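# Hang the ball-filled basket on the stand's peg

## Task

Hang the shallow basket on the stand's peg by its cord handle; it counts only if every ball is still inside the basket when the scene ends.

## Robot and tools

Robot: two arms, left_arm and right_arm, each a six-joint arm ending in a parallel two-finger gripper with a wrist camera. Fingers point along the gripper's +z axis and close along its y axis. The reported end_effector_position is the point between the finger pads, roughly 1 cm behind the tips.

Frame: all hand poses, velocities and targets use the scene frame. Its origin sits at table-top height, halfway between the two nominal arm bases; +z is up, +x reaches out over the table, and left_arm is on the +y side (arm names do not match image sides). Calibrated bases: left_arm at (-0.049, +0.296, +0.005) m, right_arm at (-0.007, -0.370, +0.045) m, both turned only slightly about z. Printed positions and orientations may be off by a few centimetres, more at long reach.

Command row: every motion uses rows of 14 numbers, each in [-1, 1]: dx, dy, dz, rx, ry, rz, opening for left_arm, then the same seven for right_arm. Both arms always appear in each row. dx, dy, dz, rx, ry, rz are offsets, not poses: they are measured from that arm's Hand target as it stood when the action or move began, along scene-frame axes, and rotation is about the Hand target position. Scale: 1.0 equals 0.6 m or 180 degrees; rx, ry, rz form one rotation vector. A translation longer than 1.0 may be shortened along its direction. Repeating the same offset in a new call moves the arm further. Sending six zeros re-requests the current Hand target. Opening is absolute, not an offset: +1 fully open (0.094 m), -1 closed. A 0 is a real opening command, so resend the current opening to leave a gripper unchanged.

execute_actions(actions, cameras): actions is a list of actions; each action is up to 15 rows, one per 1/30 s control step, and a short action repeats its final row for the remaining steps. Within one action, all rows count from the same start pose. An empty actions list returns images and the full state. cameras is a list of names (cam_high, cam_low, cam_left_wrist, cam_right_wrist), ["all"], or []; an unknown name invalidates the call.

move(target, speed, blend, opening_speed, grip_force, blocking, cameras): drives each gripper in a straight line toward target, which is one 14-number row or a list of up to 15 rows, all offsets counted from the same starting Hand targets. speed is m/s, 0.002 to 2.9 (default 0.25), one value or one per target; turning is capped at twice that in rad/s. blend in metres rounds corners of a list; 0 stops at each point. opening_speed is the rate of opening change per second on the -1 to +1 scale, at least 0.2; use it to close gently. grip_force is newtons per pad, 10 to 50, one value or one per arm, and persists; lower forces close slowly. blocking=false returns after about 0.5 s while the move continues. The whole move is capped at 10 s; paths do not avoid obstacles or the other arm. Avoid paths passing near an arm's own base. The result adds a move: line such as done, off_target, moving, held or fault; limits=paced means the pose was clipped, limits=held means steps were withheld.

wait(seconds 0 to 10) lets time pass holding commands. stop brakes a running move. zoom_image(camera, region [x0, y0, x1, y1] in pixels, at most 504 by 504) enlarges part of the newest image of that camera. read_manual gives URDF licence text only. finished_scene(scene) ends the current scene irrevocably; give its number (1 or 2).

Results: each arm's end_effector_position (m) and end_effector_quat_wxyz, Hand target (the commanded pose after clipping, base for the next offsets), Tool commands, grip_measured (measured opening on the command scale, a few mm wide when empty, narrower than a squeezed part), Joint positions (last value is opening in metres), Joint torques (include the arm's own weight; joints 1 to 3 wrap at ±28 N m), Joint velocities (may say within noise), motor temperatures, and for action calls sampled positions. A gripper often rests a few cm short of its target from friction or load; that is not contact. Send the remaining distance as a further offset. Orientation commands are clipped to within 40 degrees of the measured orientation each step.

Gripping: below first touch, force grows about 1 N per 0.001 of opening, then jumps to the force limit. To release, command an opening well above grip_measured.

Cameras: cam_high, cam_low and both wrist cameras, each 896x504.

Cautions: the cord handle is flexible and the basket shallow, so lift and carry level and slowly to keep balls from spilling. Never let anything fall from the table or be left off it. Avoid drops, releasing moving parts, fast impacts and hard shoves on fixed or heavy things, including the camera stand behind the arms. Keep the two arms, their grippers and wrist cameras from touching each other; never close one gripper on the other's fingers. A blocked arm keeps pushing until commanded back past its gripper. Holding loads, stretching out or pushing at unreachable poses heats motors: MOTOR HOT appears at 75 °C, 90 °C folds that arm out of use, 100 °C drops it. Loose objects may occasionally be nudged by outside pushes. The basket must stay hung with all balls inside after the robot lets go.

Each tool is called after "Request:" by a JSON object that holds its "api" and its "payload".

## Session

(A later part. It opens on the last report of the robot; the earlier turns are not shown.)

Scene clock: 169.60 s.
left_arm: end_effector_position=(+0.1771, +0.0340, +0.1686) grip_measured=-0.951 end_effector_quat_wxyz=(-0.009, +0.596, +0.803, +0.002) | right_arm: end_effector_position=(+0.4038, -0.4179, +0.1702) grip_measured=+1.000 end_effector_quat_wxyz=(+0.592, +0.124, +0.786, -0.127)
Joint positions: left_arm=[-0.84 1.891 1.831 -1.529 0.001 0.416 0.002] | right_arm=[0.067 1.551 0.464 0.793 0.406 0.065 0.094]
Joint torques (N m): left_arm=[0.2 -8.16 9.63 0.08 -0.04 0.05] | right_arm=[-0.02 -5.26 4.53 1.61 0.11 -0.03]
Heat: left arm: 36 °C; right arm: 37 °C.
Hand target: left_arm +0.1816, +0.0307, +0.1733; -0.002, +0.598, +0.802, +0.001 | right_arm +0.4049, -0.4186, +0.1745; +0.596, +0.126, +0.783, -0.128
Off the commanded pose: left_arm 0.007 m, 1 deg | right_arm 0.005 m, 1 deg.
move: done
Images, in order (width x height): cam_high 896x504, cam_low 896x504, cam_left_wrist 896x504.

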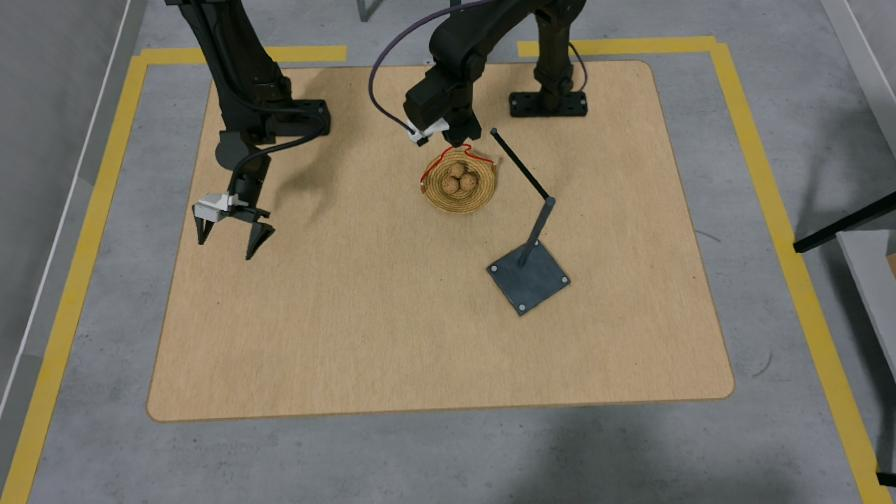

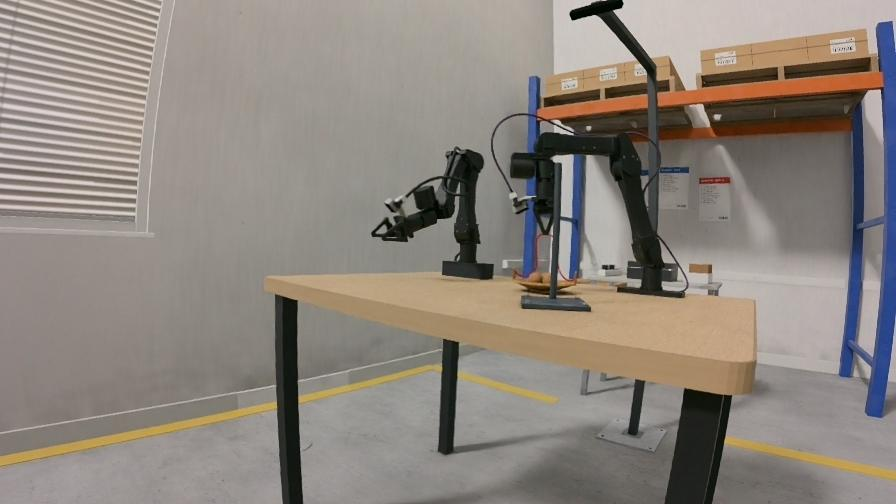

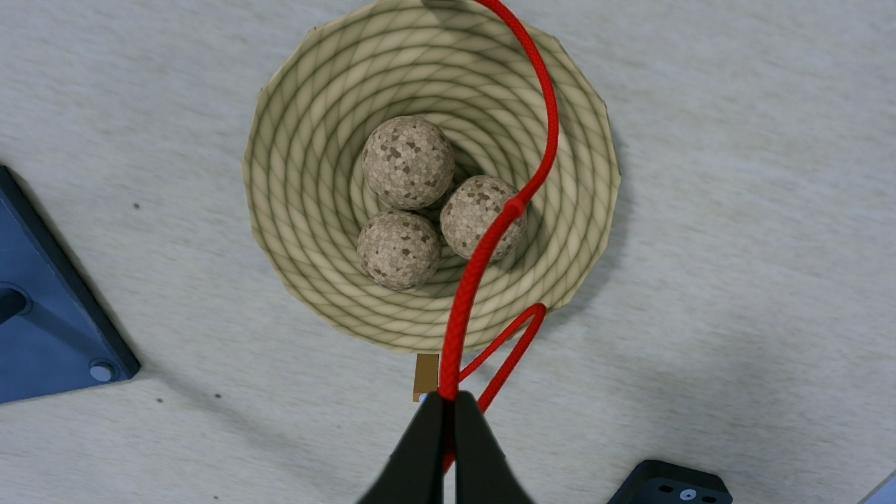

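Request:
{"api": "move", "payload": {"target": [[0,0,0.09,-0.06,-0.018,0,-1,0,0,0,0,0,0,1],[-0.058,-0.03,0.19,-0.16,-0.048,0,-1,0,0,0,0,0,0,1]], "speed": [0.05,0.07], "blend": [0.02,0], "cameras": ["cam_high","cam_low","cam_left_wrist"]}}

Scene clock: 184.80 s.
left_arm: end_effector_position=(+0.1507, +0.0175, +0.2726) grip_measured=-0.951 end_effector_quat_wxyz=(+0.178, +0.578, +0.784, -0.137) | right_arm: end_effector_position=(+0.4038, -0.4179, +0.1702) grip_measured=+1.000 end_effector_quat_wxyz=(+0.592, +0.124, +0.786, -0.127)
Joint positions: left_arm=[-0.832 1.554 1.774 -1.375 0.187 0.378 0.002] | right_arm=[0.067 1.551 0.464 0.793 0.406 0.065 0.094]
Joint torques (N m): left_arm=[-0.81 -9.25 6.27 1.22 0.24 -0.07] | right_arm=[-0.02 -5.19 4.53 1.62 0.14 -0.04]
Heat: left arm: 36 °C; right arm: 37 °C.
Hand target: left_arm +0.1467, +0.0127, +0.2873; +0.206, +0.578, +0.774, -0.154 | right_arm +0.4049, -0.4186, +0.1745; +0.596, +0.126, +0.783, -0.128
Off the commanded pose: left_arm 0.016 m, 4 deg | right_arm 0.005 m, 1 deg.
move: off_target (left_arm)
Images, in order (width x height): cam_high 896x504, cam_low 896x504, cam_left_wrist 896x504.

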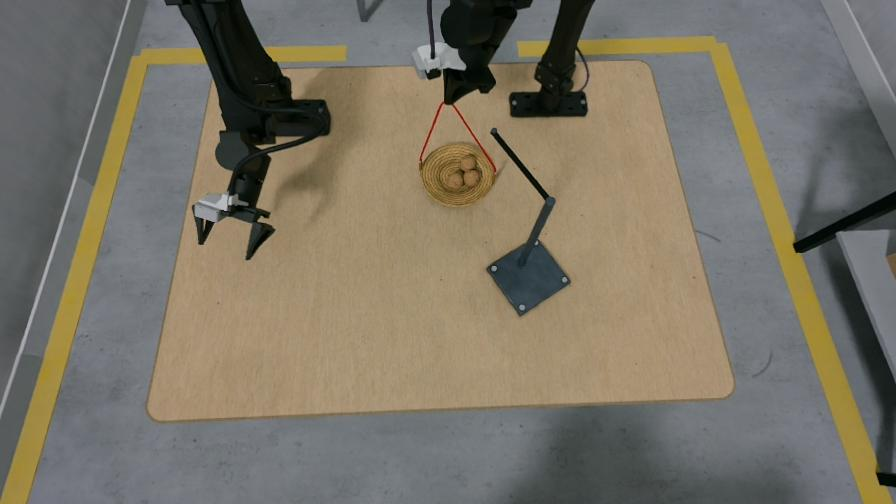

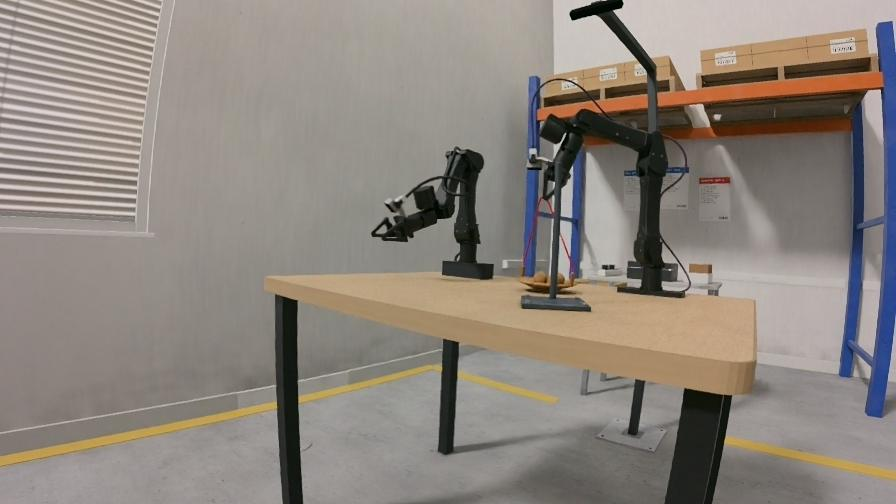

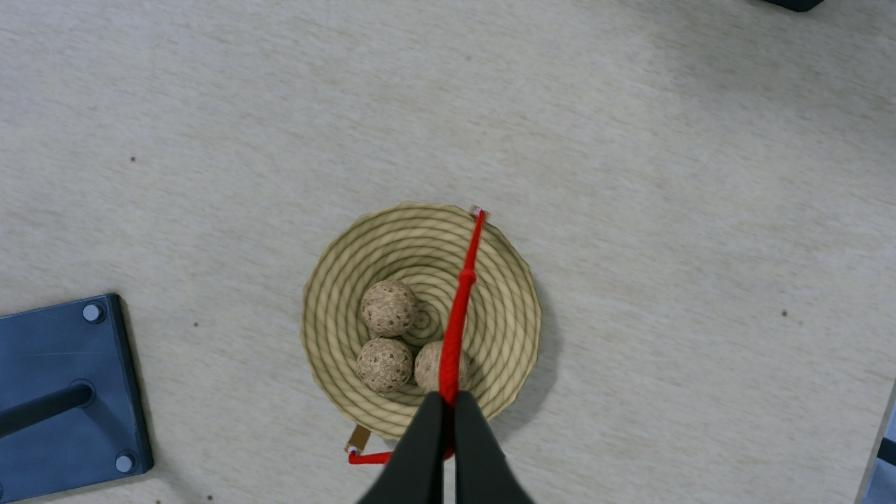

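Request:
{"api": "move", "payload": {"target": [[0.016,0.029,0,0,0,0.03,-1,0,0,0,0,0,0,1],[0.016,0.029,0.08,0,0,0.08,-1,0,0,0,0,0,0,1]], "speed": 0.04, "blend": [0.01,0], "cameras": ["cam_high","cam_low","cam_left_wrist"]}}

Scene clock: 199.80 s.
left_arm: end_effector_position=(+0.1536, +0.0367, +0.3218) grip_measured=-0.951 end_effector_quat_wxyz=(+0.200, +0.479, +0.847, -0.117) | right_arm: end_effector_position=(+0.4038, -0.4179, +0.1702) grip_measured=+1.000 end_effector_quat_wxyz=(+0.592, +0.124, +0.786, -0.127)
Joint positions: left_arm=[-0.845 1.577 2.016 -1.548 0.079 0.144 0.002] | right_arm=[0.067 1.551 0.464 0.793 0.406 0.065 0.094]
Joint torques (N m): left_arm=[-0.87 -5.46 9.63 1.15 -0.01 -0.08] | right_arm=[-0.02 -5.24 4.49 1.6 0.14 -0.03]
Heat: left arm: 36 °C; right arm: 37 °C.
Hand target: left_arm +0.1563, +0.0300, +0.3353; +0.224, +0.476, +0.841, -0.127 | right_arm +0.4049, -0.4186, +0.1745; +0.596, +0.126, +0.783, -0.128
Off the commanded pose: left_arm 0.015 m, 3 deg | right_arm 0.005 m, 1 deg.
move: off_target (left_arm)
Images, in order (width x height): cam_high 896x504, cam_low 896x504, cam_left_wrist 896x504.

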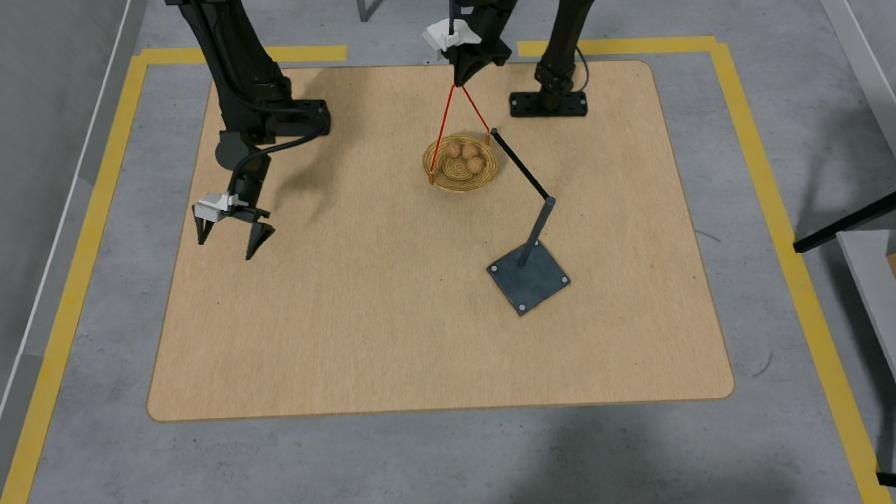

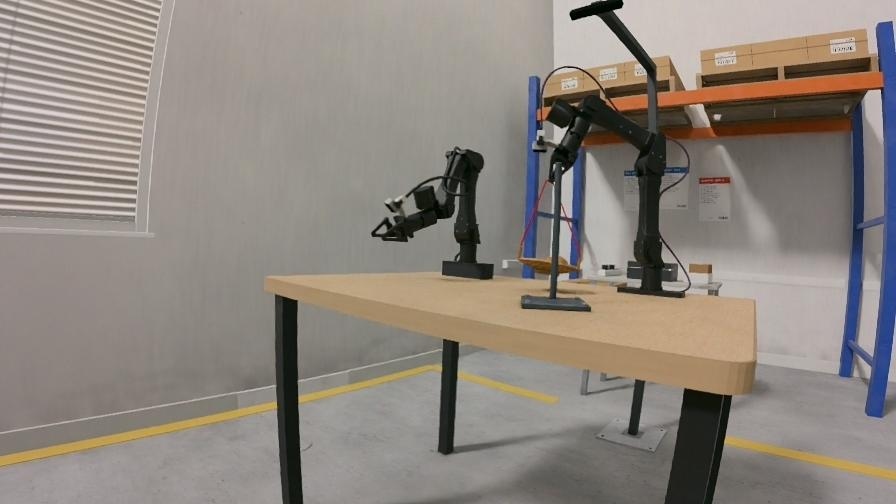

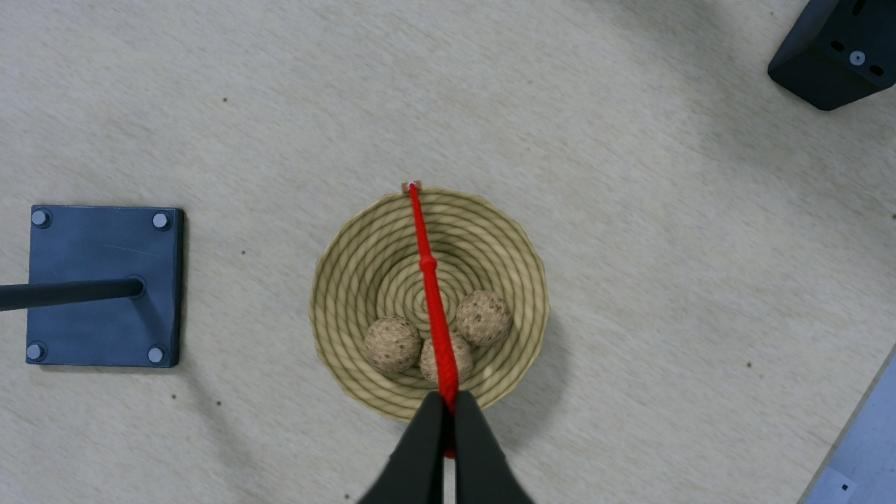

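Request:
{"api": "move", "payload": {"target": [0.06,0.009,0.067,0,0,-0.02,-1,0,0,0,0,0,0,1], "speed": 0.06, "cameras": ["all"]}}

Request:
{"api": "zoom_image", "payload": {"camera": "cam_low", "region": [480, 100, 640, 310]}}

Request:
{"api": "zoom_image", "payload": {"camera": "cam_high", "region": [400, 50, 600, 230]}}

Scene clock: 218.10 s.
left_arm: end_effector_position=(+0.1887, +0.0400, +0.3614) grip_measured=-0.951 end_effector_quat_wxyz=(+0.252, +0.490, +0.823, -0.137) | right_arm: end_effector_position=(+0.4038, -0.4179, +0.1702) grip_measured=+1.000 end_effector_quat_wxyz=(+0.592, +0.124, +0.786, -0.127)
Joint positions: left_arm=[-0.722 1.665 2.25 -1.592 0.159 0.284 0.002] | right_arm=[0.067 1.551 0.464 0.793 0.406 0.065 0.094]
Joint torques (N m): left_arm=[0.46 -5.83 8.87 1.29 0.19 0.05] | right_arm=[-0.02 -5.22 4.49 1.6 0.13 -0.04]
Heat: left arm: 37 °C; right arm: 36 °C.
Hand target: left_arm +0.1924, +0.0355, +0.3755; +0.220, +0.502, +0.825, -0.134 | right_arm +0.4049, -0.4186, +0.1745; +0.596, +0.126, +0.783, -0.128
Off the commanded pose: left_arm 0.015 m, 4 deg | right_arm 0.005 m, 1 deg.
joint read past its limit (left arm) — joint 4 (wrist pitch), lower limit.
joint sent to its limit (left arm) — joint 4 (wrist pitch), lower limit. The joint targets are off in orientation, not in position.
move: off_target (left_arm)

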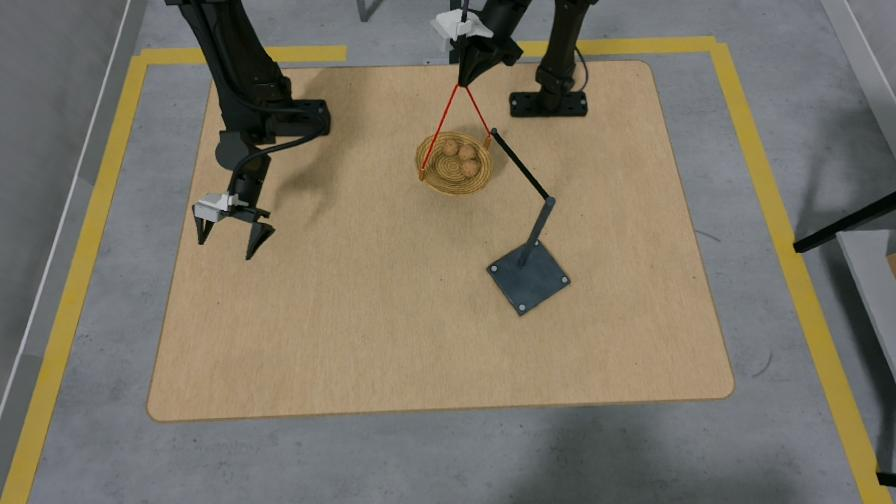

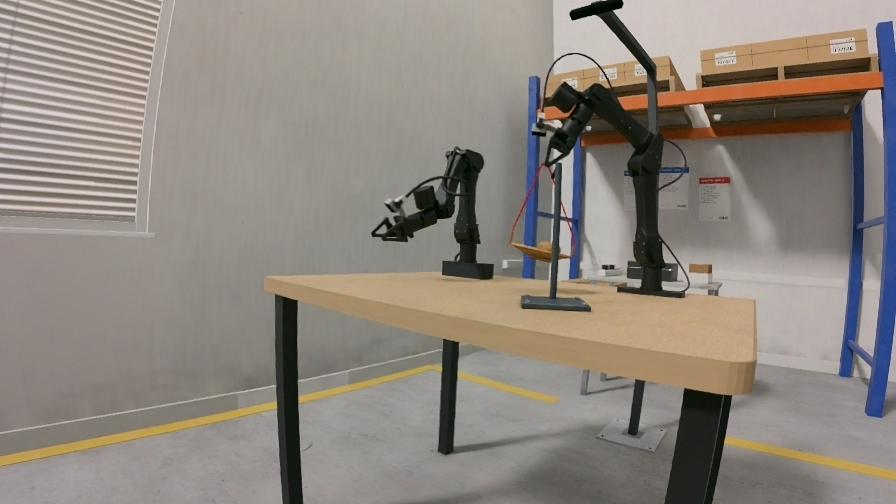

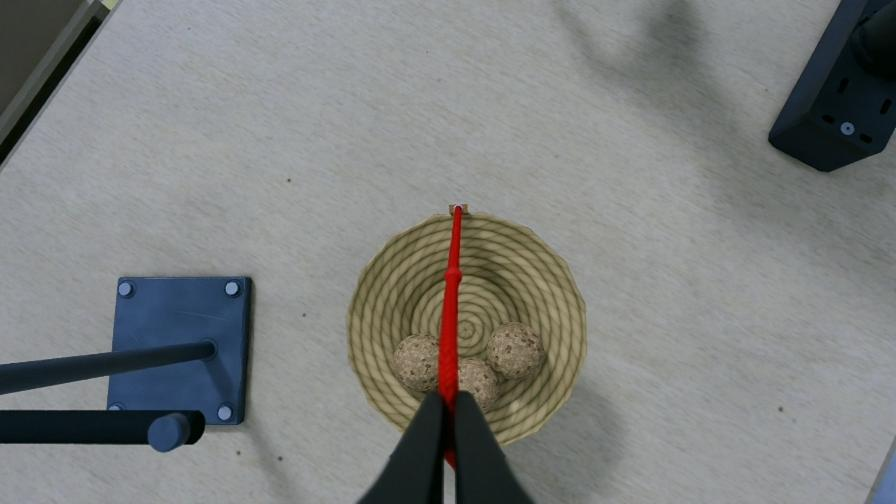

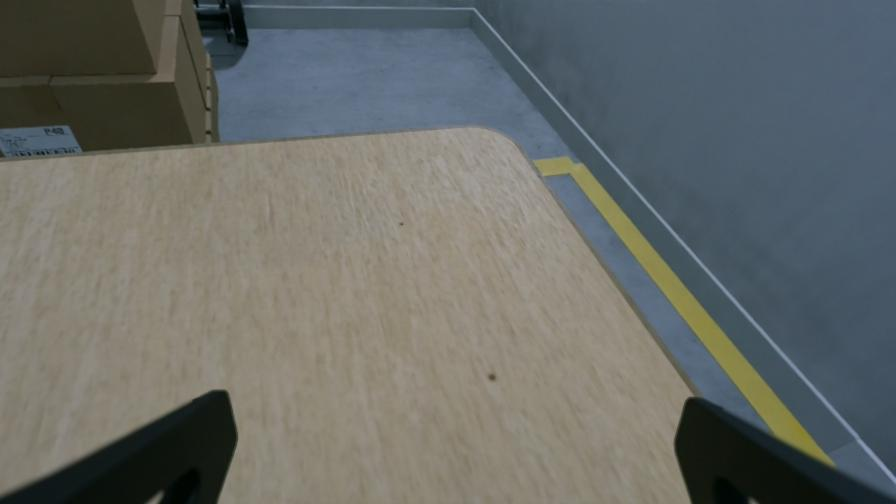

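Scaled by 2.400 from the camera's 896x504 image, which has a finer 1280x720 frame.

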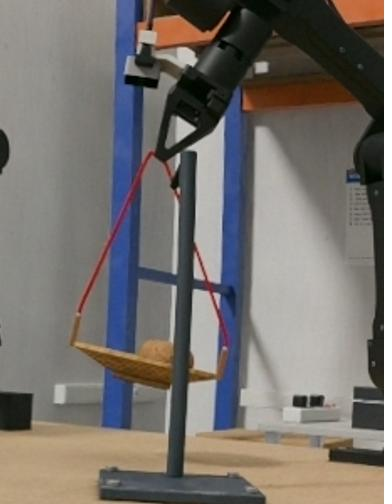

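Scaled by 2.520 from the camera's 896x504 image, which has a finer 1280x720 frame.

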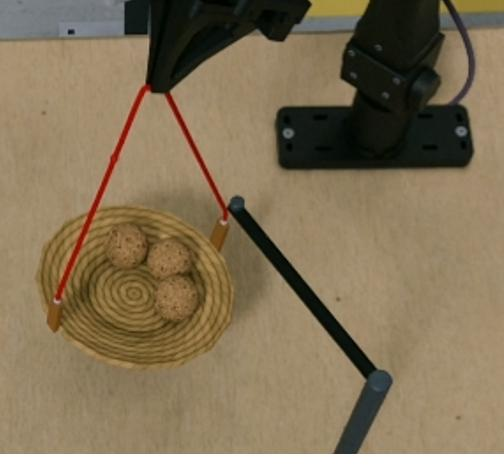

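Request:
{"api": "move", "payload": {"target": [0.13,0.103,0.0,-0.03,-0.018,0,-1,0,0,0,0,0,0,1], "speed": 0.05, "cameras": ["cam_high","cam_left_wrist","cam_low"]}}

Request:
{"api": "zoom_image", "payload": {"camera": "cam_low", "region": [480, 100, 640, 310]}}

Request:
{"api": "zoom_image", "payload": {"camera": "cam_high", "region": [400, 50, 600, 230]}}

Scene clock: 243.60 s.
left_arm: end_effector_position=(+0.2668, +0.1021, +0.3599) grip_measured=-0.951 end_effector_quat_wxyz=(+0.279, +0.479, +0.819, -0.149) | right_arm: end_effector_position=(+0.4038, -0.4179, +0.1702) grip_measured=+1.000 end_effector_quat_wxyz=(+0.592, +0.124, +0.786, -0.127)
Joint positions: left_arm=[-0.356 1.752 2.315 -1.593 0.367 0.577 0.002] | right_arm=[0.067 1.551 0.464 0.793 0.406 0.065 0.094]
Joint torques (N m): left_arm=[0.4 -6.69 9.02 1.27 0.43 0.07] | right_arm=[-0.01 -5.24 4.52 1.61 0.14 -0.04]
Heat: left arm: 36 °C; right arm: 36 °C.
Hand target: left_arm +0.2704, +0.0973, +0.3754; +0.266, +0.495, +0.812, -0.159 | right_arm +0.4049, -0.4186, +0.1745; +0.596, +0.126, +0.783, -0.128
Off the commanded pose: left_arm 0.017 m, 3 deg | right_arm 0.005 m, 1 deg.
joint read past its limit (left arm) — joint 4 (wrist pitch), lower limit.
joint sent to its limit (left arm) — joint 4 (wrist pitch), lower limit. The joint targets are off in orientation, not in position.
move: off_target (left_arm)
Images, in order (width x height): cam_high 896x504, cam_low 896x504, cam_left_wrist 896x504.

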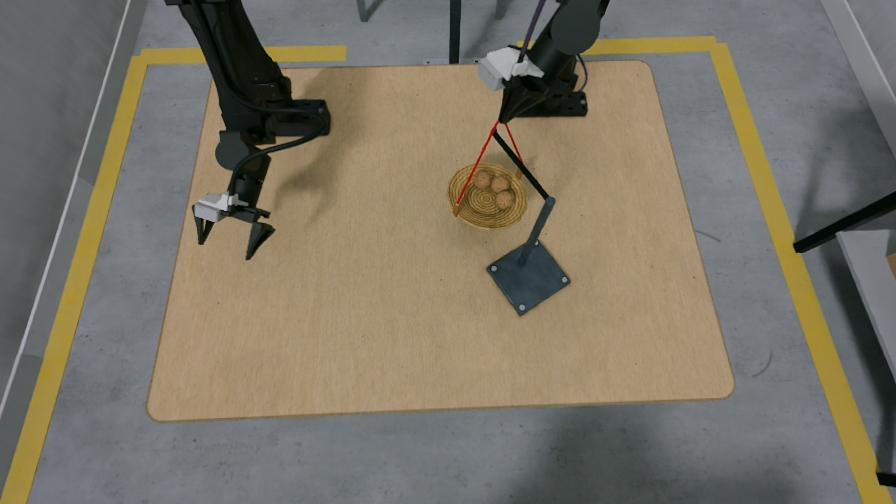

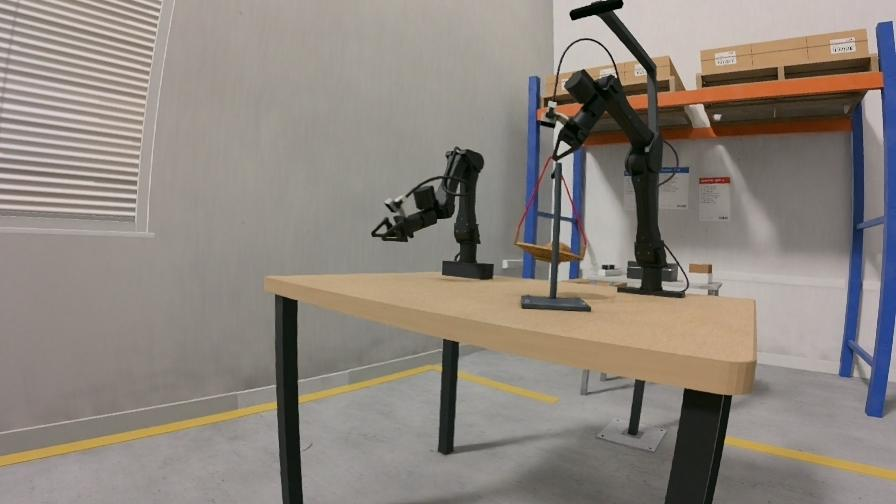

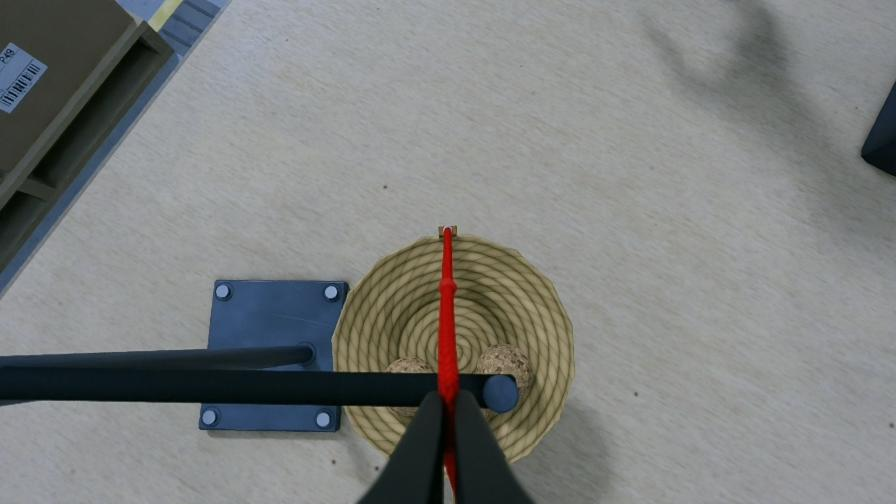

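Scaled by 2.400 from the camera's 896x504 image, which has a finer 1280x720 frame.

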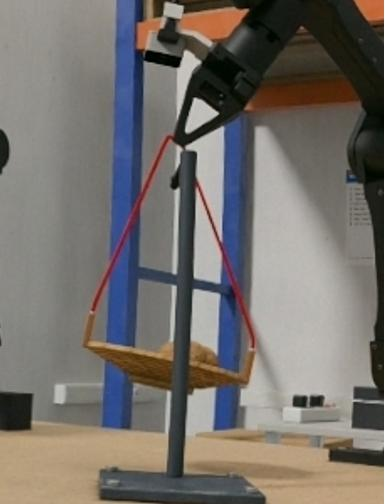

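Scaled by 2.520 from the camera's 896x504 image, which has a finer 1280x720 frame.

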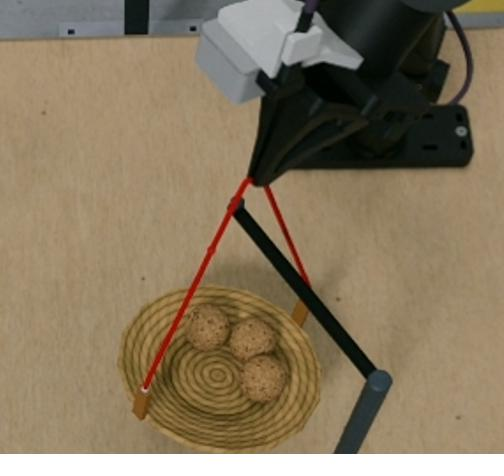

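Request:
{"api": "move", "payload": {"target": [[0.043,0.026,0.0,0,0,0,-1,0,0,0,0,0,0,1],[0.043,0.026,-0.035,0,0,0,-1,0,0,0,0,0,0,1]], "speed": 0.04, "cameras": ["cam_left_wrist","cam_low"]}}

Request:
{"api": "zoom_image", "payload": {"camera": "cam_low", "region": [480, 100, 640, 310]}}

Scene clock: 253.27 s.
left_arm: end_effector_position=(+0.2928, +0.1169, +0.3507) grip_measured=-0.951 end_effector_quat_wxyz=(+0.280, +0.484, +0.816, -0.146) | right_arm: end_effector_position=(+0.4038, -0.4179, +0.1702) grip_measured=+1.000 end_effector_quat_wxyz=(+0.592, +0.124, +0.786, -0.127)
Joint positions: left_arm=[-0.279 1.815 2.352 -1.593 0.405 0.662 0.002] | right_arm=[0.067 1.551 0.464 0.793 0.406 0.065 0.094]
Joint torques (N m): left_arm=[0.38 -7.34 5.41 1.23 0.45 0.04] | right_arm=[-0.06 -5.2 4.48 1.6 0.14 -0.03]
Heat: left arm: 36 °C; right arm: 36 °C.
Hand target: left_arm +0.2962, +0.1130, +0.3546; +0.267, +0.495, +0.812, -0.158 | right_arm +0.4049, -0.4186, +0.1745; +0.596, +0.126, +0.783, -0.128
Off the commanded pose: left_arm 0.006 m, 3 deg | right_arm 0.005 m, 1 deg.
joint read past its limit (left arm) — joint 4 (wrist pitch), lower limit.
joint sent to its limit (left arm) — joint 4 (wrist pitch), lower limit. The joint targets are off in orientation, not in position.
move: off_target (left_arm)
Images, in order (width x height): cam_low 896x504, cam_left_wrist 896x504.

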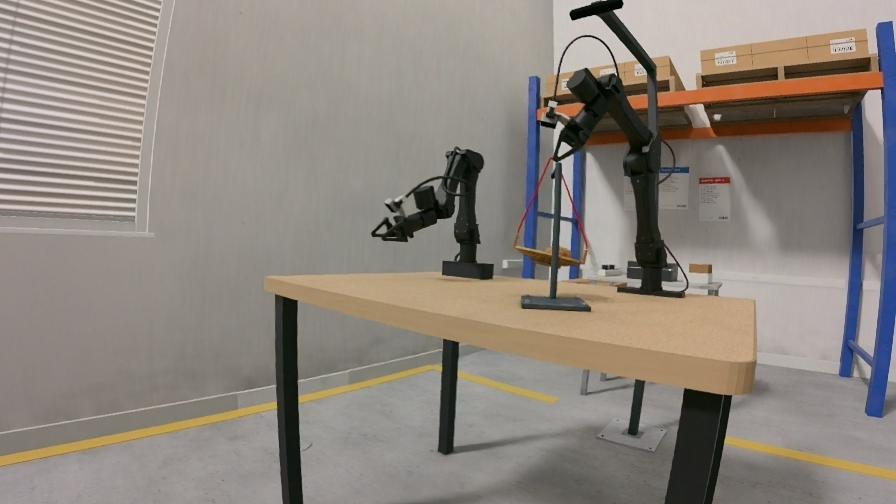

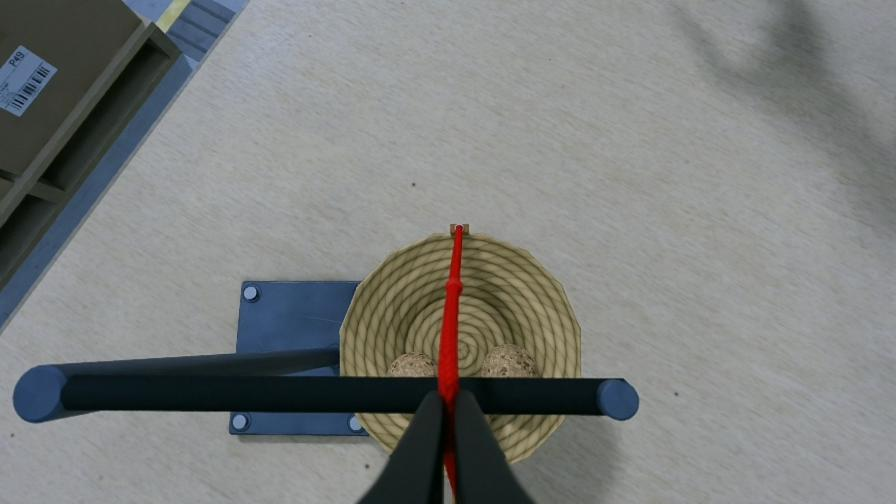

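Scaled by 2.400 from the camera's 896x504 image, which has a finer 1280x720 frame.

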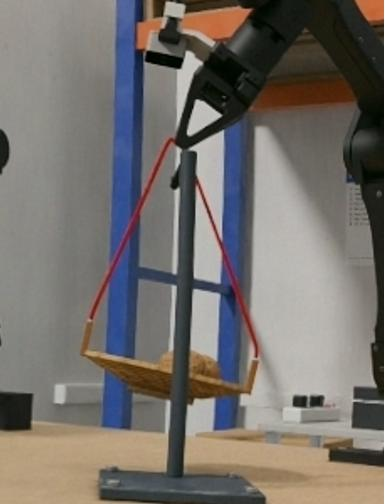

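Request:
{"api": "move", "payload": {"target": [0,0,-0.028,0,0,0,-1,0,0,0,0,0,0,1], "speed": 0.03, "cameras": ["cam_left_wrist","cam_low"]}}

Request:
{"api": "zoom_image", "payload": {"camera": "cam_low", "region": [520, 130, 600, 270]}}

Scene clock: 261.93 s.
left_arm: end_effector_position=(+0.2928, +0.1169, +0.3345) grip_measured=-0.951 end_effector_quat_wxyz=(+0.257, +0.490, +0.819, -0.150) | right_arm: end_effector_position=(+0.4038, -0.4179, +0.1702) grip_measured=+1.000 end_effector_quat_wxyz=(+0.592, +0.124, +0.786, -0.127)
Joint positions: left_arm=[-0.279 1.823 2.306 -1.593 0.405 0.683 0.002] | right_arm=[0.067 1.551 0.464 0.793 0.406 0.065 0.094]
Joint torques (N m): left_arm=[0.27 -7.57 5.6 1.16 0.41 0.05] | right_arm=[-0.02 -5.22 4.49 1.61 0.13 -0.03]
Heat: left arm: 35 °C; right arm: 36 °C.
Hand target: left_arm +0.2962, +0.1129, +0.3378; +0.267, +0.495, +0.812, -0.158 | right_arm +0.4049, -0.4186, +0.1745; +0.596, +0.126, +0.783, -0.128
Off the commanded pose: left_arm 0.006 m, 2 deg | right_arm 0.005 m, 1 deg.
joint read past its limit (left arm) — joint 4 (wrist pitch), lower limit.
joint sent to its limit (left arm) — joint 4 (wrist pitch), lower limit. The joint targets still meet the commanded pose.
move: done
Images, in order (width x height): cam_low 896x504, cam_left_wrist 896x504.

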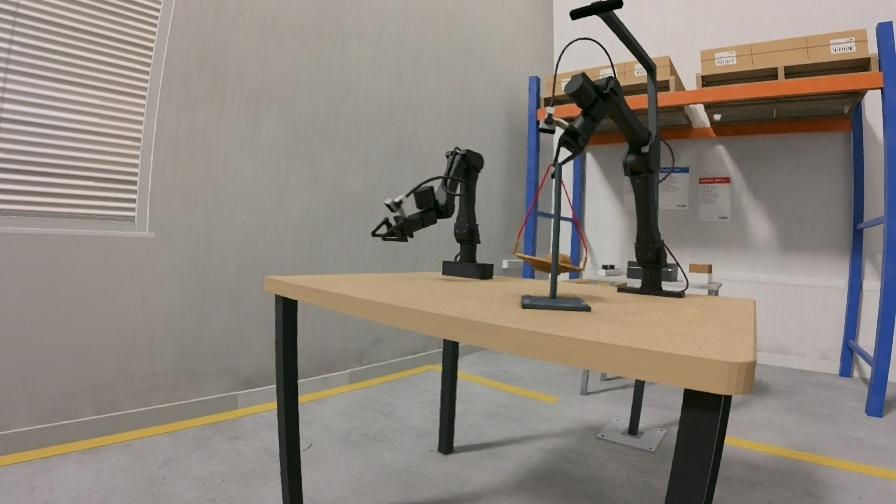

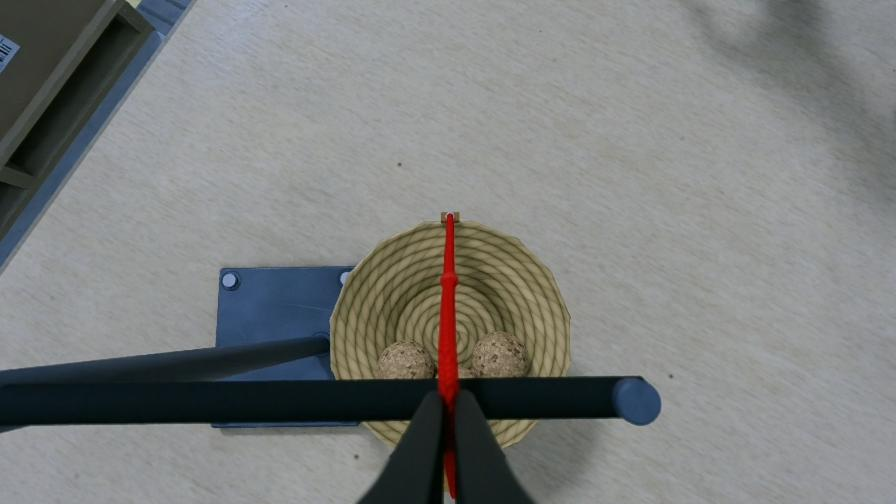

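Scaled by 3.600 from the camera's 896x504 image, which has a finer 1280x720 frame.

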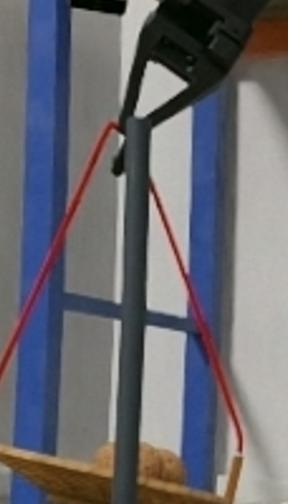

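Request:
{"api": "move", "payload": {"target": [0,0,-0.017,0,0,0,-1,0,0,0,0,0,0,1], "speed": 0.03, "cameras": ["cam_left_wrist","cam_low"]}}

Request:
{"api": "zoom_image", "payload": {"camera": "cam_low", "region": [530, 145, 590, 205]}}

Scene clock: 266.93 s.
left_arm: end_effector_position=(+0.2924, +0.1168, +0.3222) grip_measured=-0.951 end_effector_quat_wxyz=(+0.246, +0.490, +0.822, -0.155) | right_arm: end_effector_position=(+0.4038, -0.4179, +0.1702) grip_measured=+1.000 end_effector_quat_wxyz=(+0.592, +0.124, +0.786, -0.127)
Joint positions: left_arm=[-0.277 1.806 2.232 -1.561 0.411 0.686 0.002] | right_arm=[0.067 1.551 0.464 0.793 0.406 0.065 0.094]
Joint torques (N m): left_arm=[0.09 -8.8 4.3 1.32 0.36 0.06] | right_arm=[-0.03 -5.26 4.52 1.61 0.11 -0.03]
Heat: left arm: 35 °C; right arm: 36 °C.
Hand target: left_arm +0.2962, +0.1129, +0.3275; +0.267, +0.495, +0.812, -0.158 | right_arm +0.4049, -0.4186, +0.1745; +0.596, +0.126, +0.783, -0.128
Off the commanded pose: left_arm 0.008 m, 3 deg | right_arm 0.005 m, 1 deg.
move: off_target (left_arm)
Images, in order (width x height): cam_low 896x504, cam_left_wrist 896x504.

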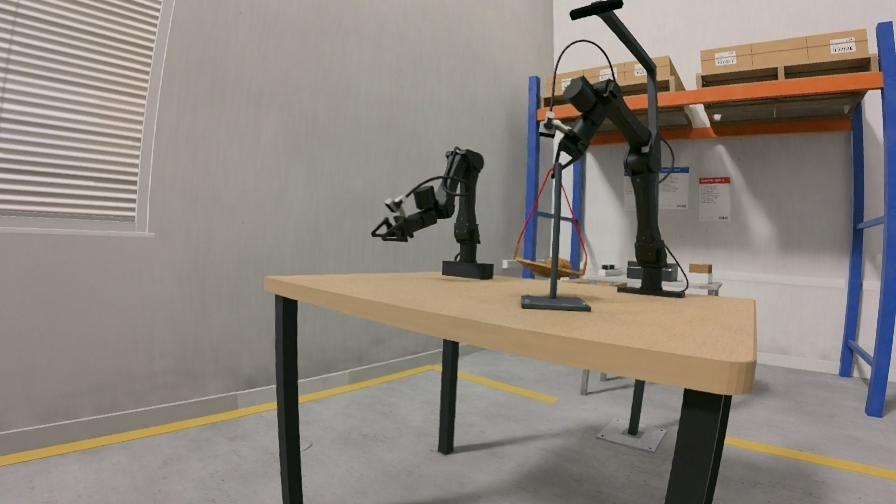

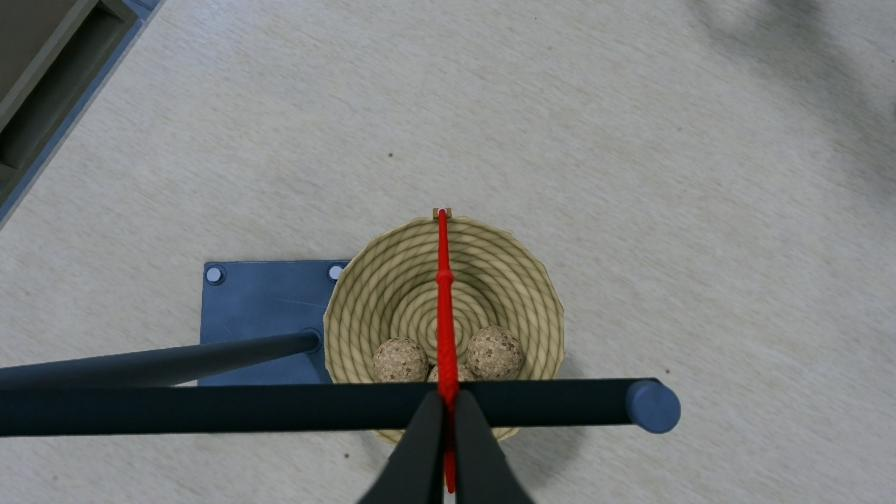

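Scaled by 8.400 from the camera's 896x504 image, which has a finer 1280x720 frame.

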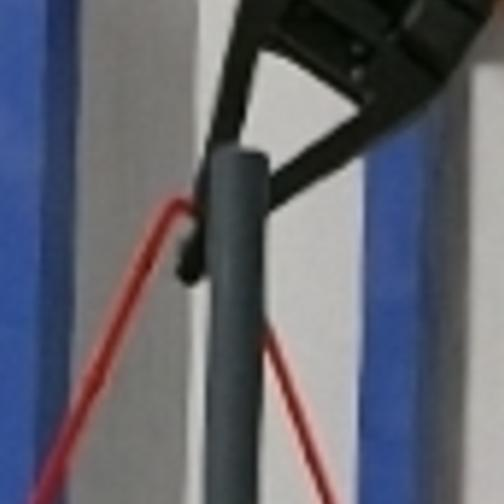

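Request:
{"api": "move", "payload": {"target": [0,0,-0.018,0,0,0,-1,0,0,0,0,0,0,1], "speed": 0.03, "cameras": ["cam_left_wrist","cam_low"]}}

Request:
{"api": "zoom_image", "payload": {"camera": "cam_low", "region": [530, 145, 590, 205]}}

Scene clock: 271.13 s.
left_arm: end_effector_position=(+0.2921, +0.1169, +0.3218) grip_measured=-0.951 end_effector_quat_wxyz=(+0.264, +0.491, +0.816, -0.152) | right_arm: end_effector_position=(+0.4038, -0.4179, +0.1702) grip_measured=+1.000 end_effector_quat_wxyz=(+0.592, +0.124, +0.786, -0.127)
Joint positions: left_arm=[-0.274 1.752 2.139 -1.485 0.416 0.687 0.002] | right_arm=[0.067 1.551 0.464 0.793 0.406 0.065 0.094]
Joint torques (N m): left_arm=[-0.16 -7.08 3.81 1.25 0.31 0.05] | right_arm=[-0.01 -5.24 4.52 1.62 0.13 -0.03]
Heat: left arm: 34 °C; right arm: 36 °C.
Hand target: left_arm +0.2962, +0.1130, +0.3167; +0.266, +0.495, +0.812, -0.158 | right_arm +0.4049, -0.4186, +0.1745; +0.596, +0.126, +0.783, -0.128
Off the commanded pose: left_arm 0.008 m, 1 deg | right_arm 0.005 m, 1 deg.
move: done
Images, in order (width x height): cam_low 896x504, cam_left_wrist 896x504.

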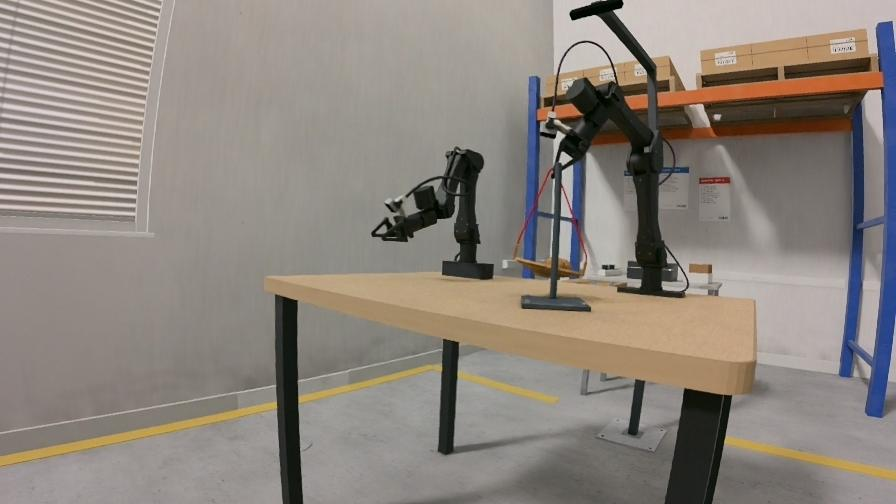

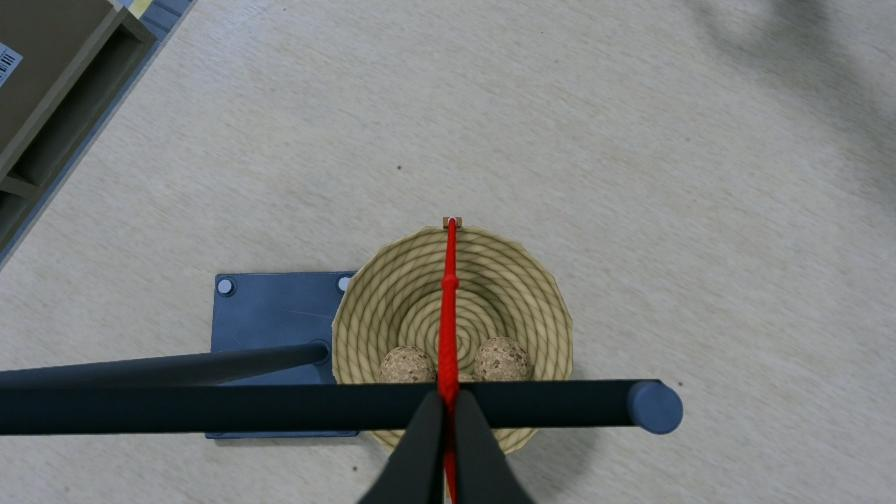

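Scaled by 8.400 from the camera's 896x504 image, which has a finer 1280x720 frame.

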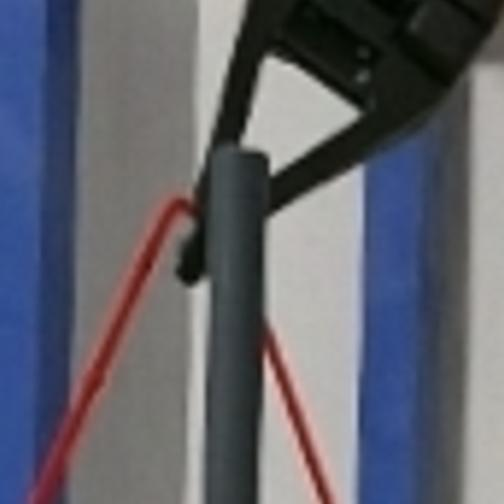

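Request:
{"api": "move", "payload": {"target": [0,0,0,0,0,0,-0.6,0,0,0,0,0,0,1], "opening_speed": 0.3, "cameras": ["cam_left_wrist","cam_low"]}}

Request:
{"api": "zoom_image", "payload": {"camera": "cam_low", "region": [500, 145, 620, 285]}}

Scene clock: 275.90 s.
left_arm: end_effector_position=(+0.2869, +0.1139, +0.3220) grip_measured=-0.602 end_effector_quat_wxyz=(+0.259, +0.492, +0.814, -0.167) | right_arm: end_effector_position=(+0.4038, -0.4179, +0.1702) grip_measured=+1.000 end_effector_quat_wxyz=(+0.592, +0.124, +0.786, -0.127)
Joint positions: left_arm=[-0.274 1.752 2.139 -1.5 0.443 0.687 0.019] | right_arm=[0.067 1.551 0.464 0.793 0.406 0.065 0.094]
Joint torques (N m): left_arm=[-0.12 -6.99 3.88 1.36 0.07 0.04] | right_arm=[0.02 -5.23 4.49 1.62 0.13 -0.03]
Heat: left arm: 34 °C; right arm: 36 °C.
Hand target: left_arm +0.2962, +0.1129, +0.3167; +0.266, +0.495, +0.812, -0.158 | right_arm +0.4049, -0.4186, +0.1745; +0.596, +0.126, +0.783, -0.128
Off the commanded pose: left_arm 0.011 m, 1 deg | right_arm 0.005 m, 1 deg.
move: off_target (left_arm)
Images, in order (width x height): cam_low 896x504, cam_left_wrist 896x504.

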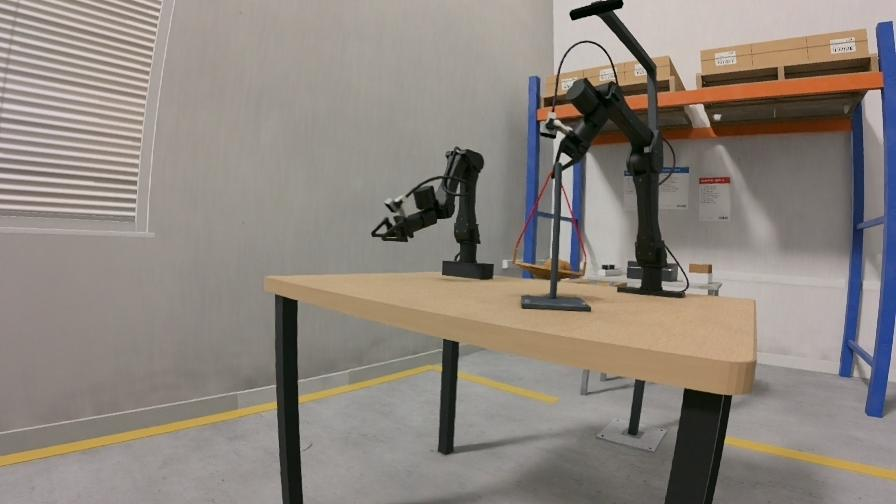

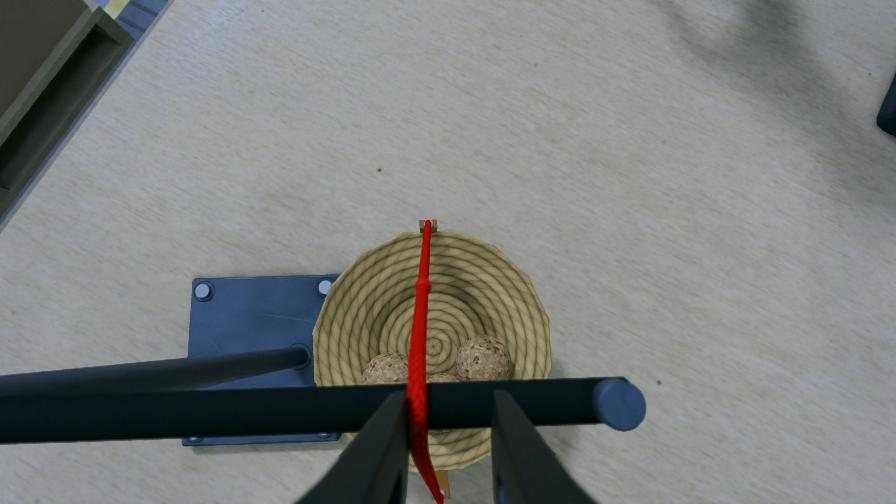

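Scaled by 3.600 from the camera's 896x504 image, which has a finer 1280x720 frame.

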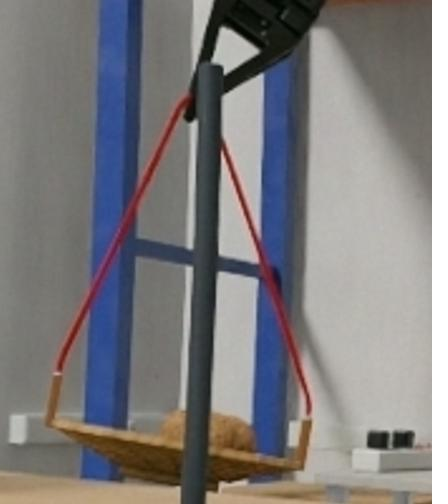

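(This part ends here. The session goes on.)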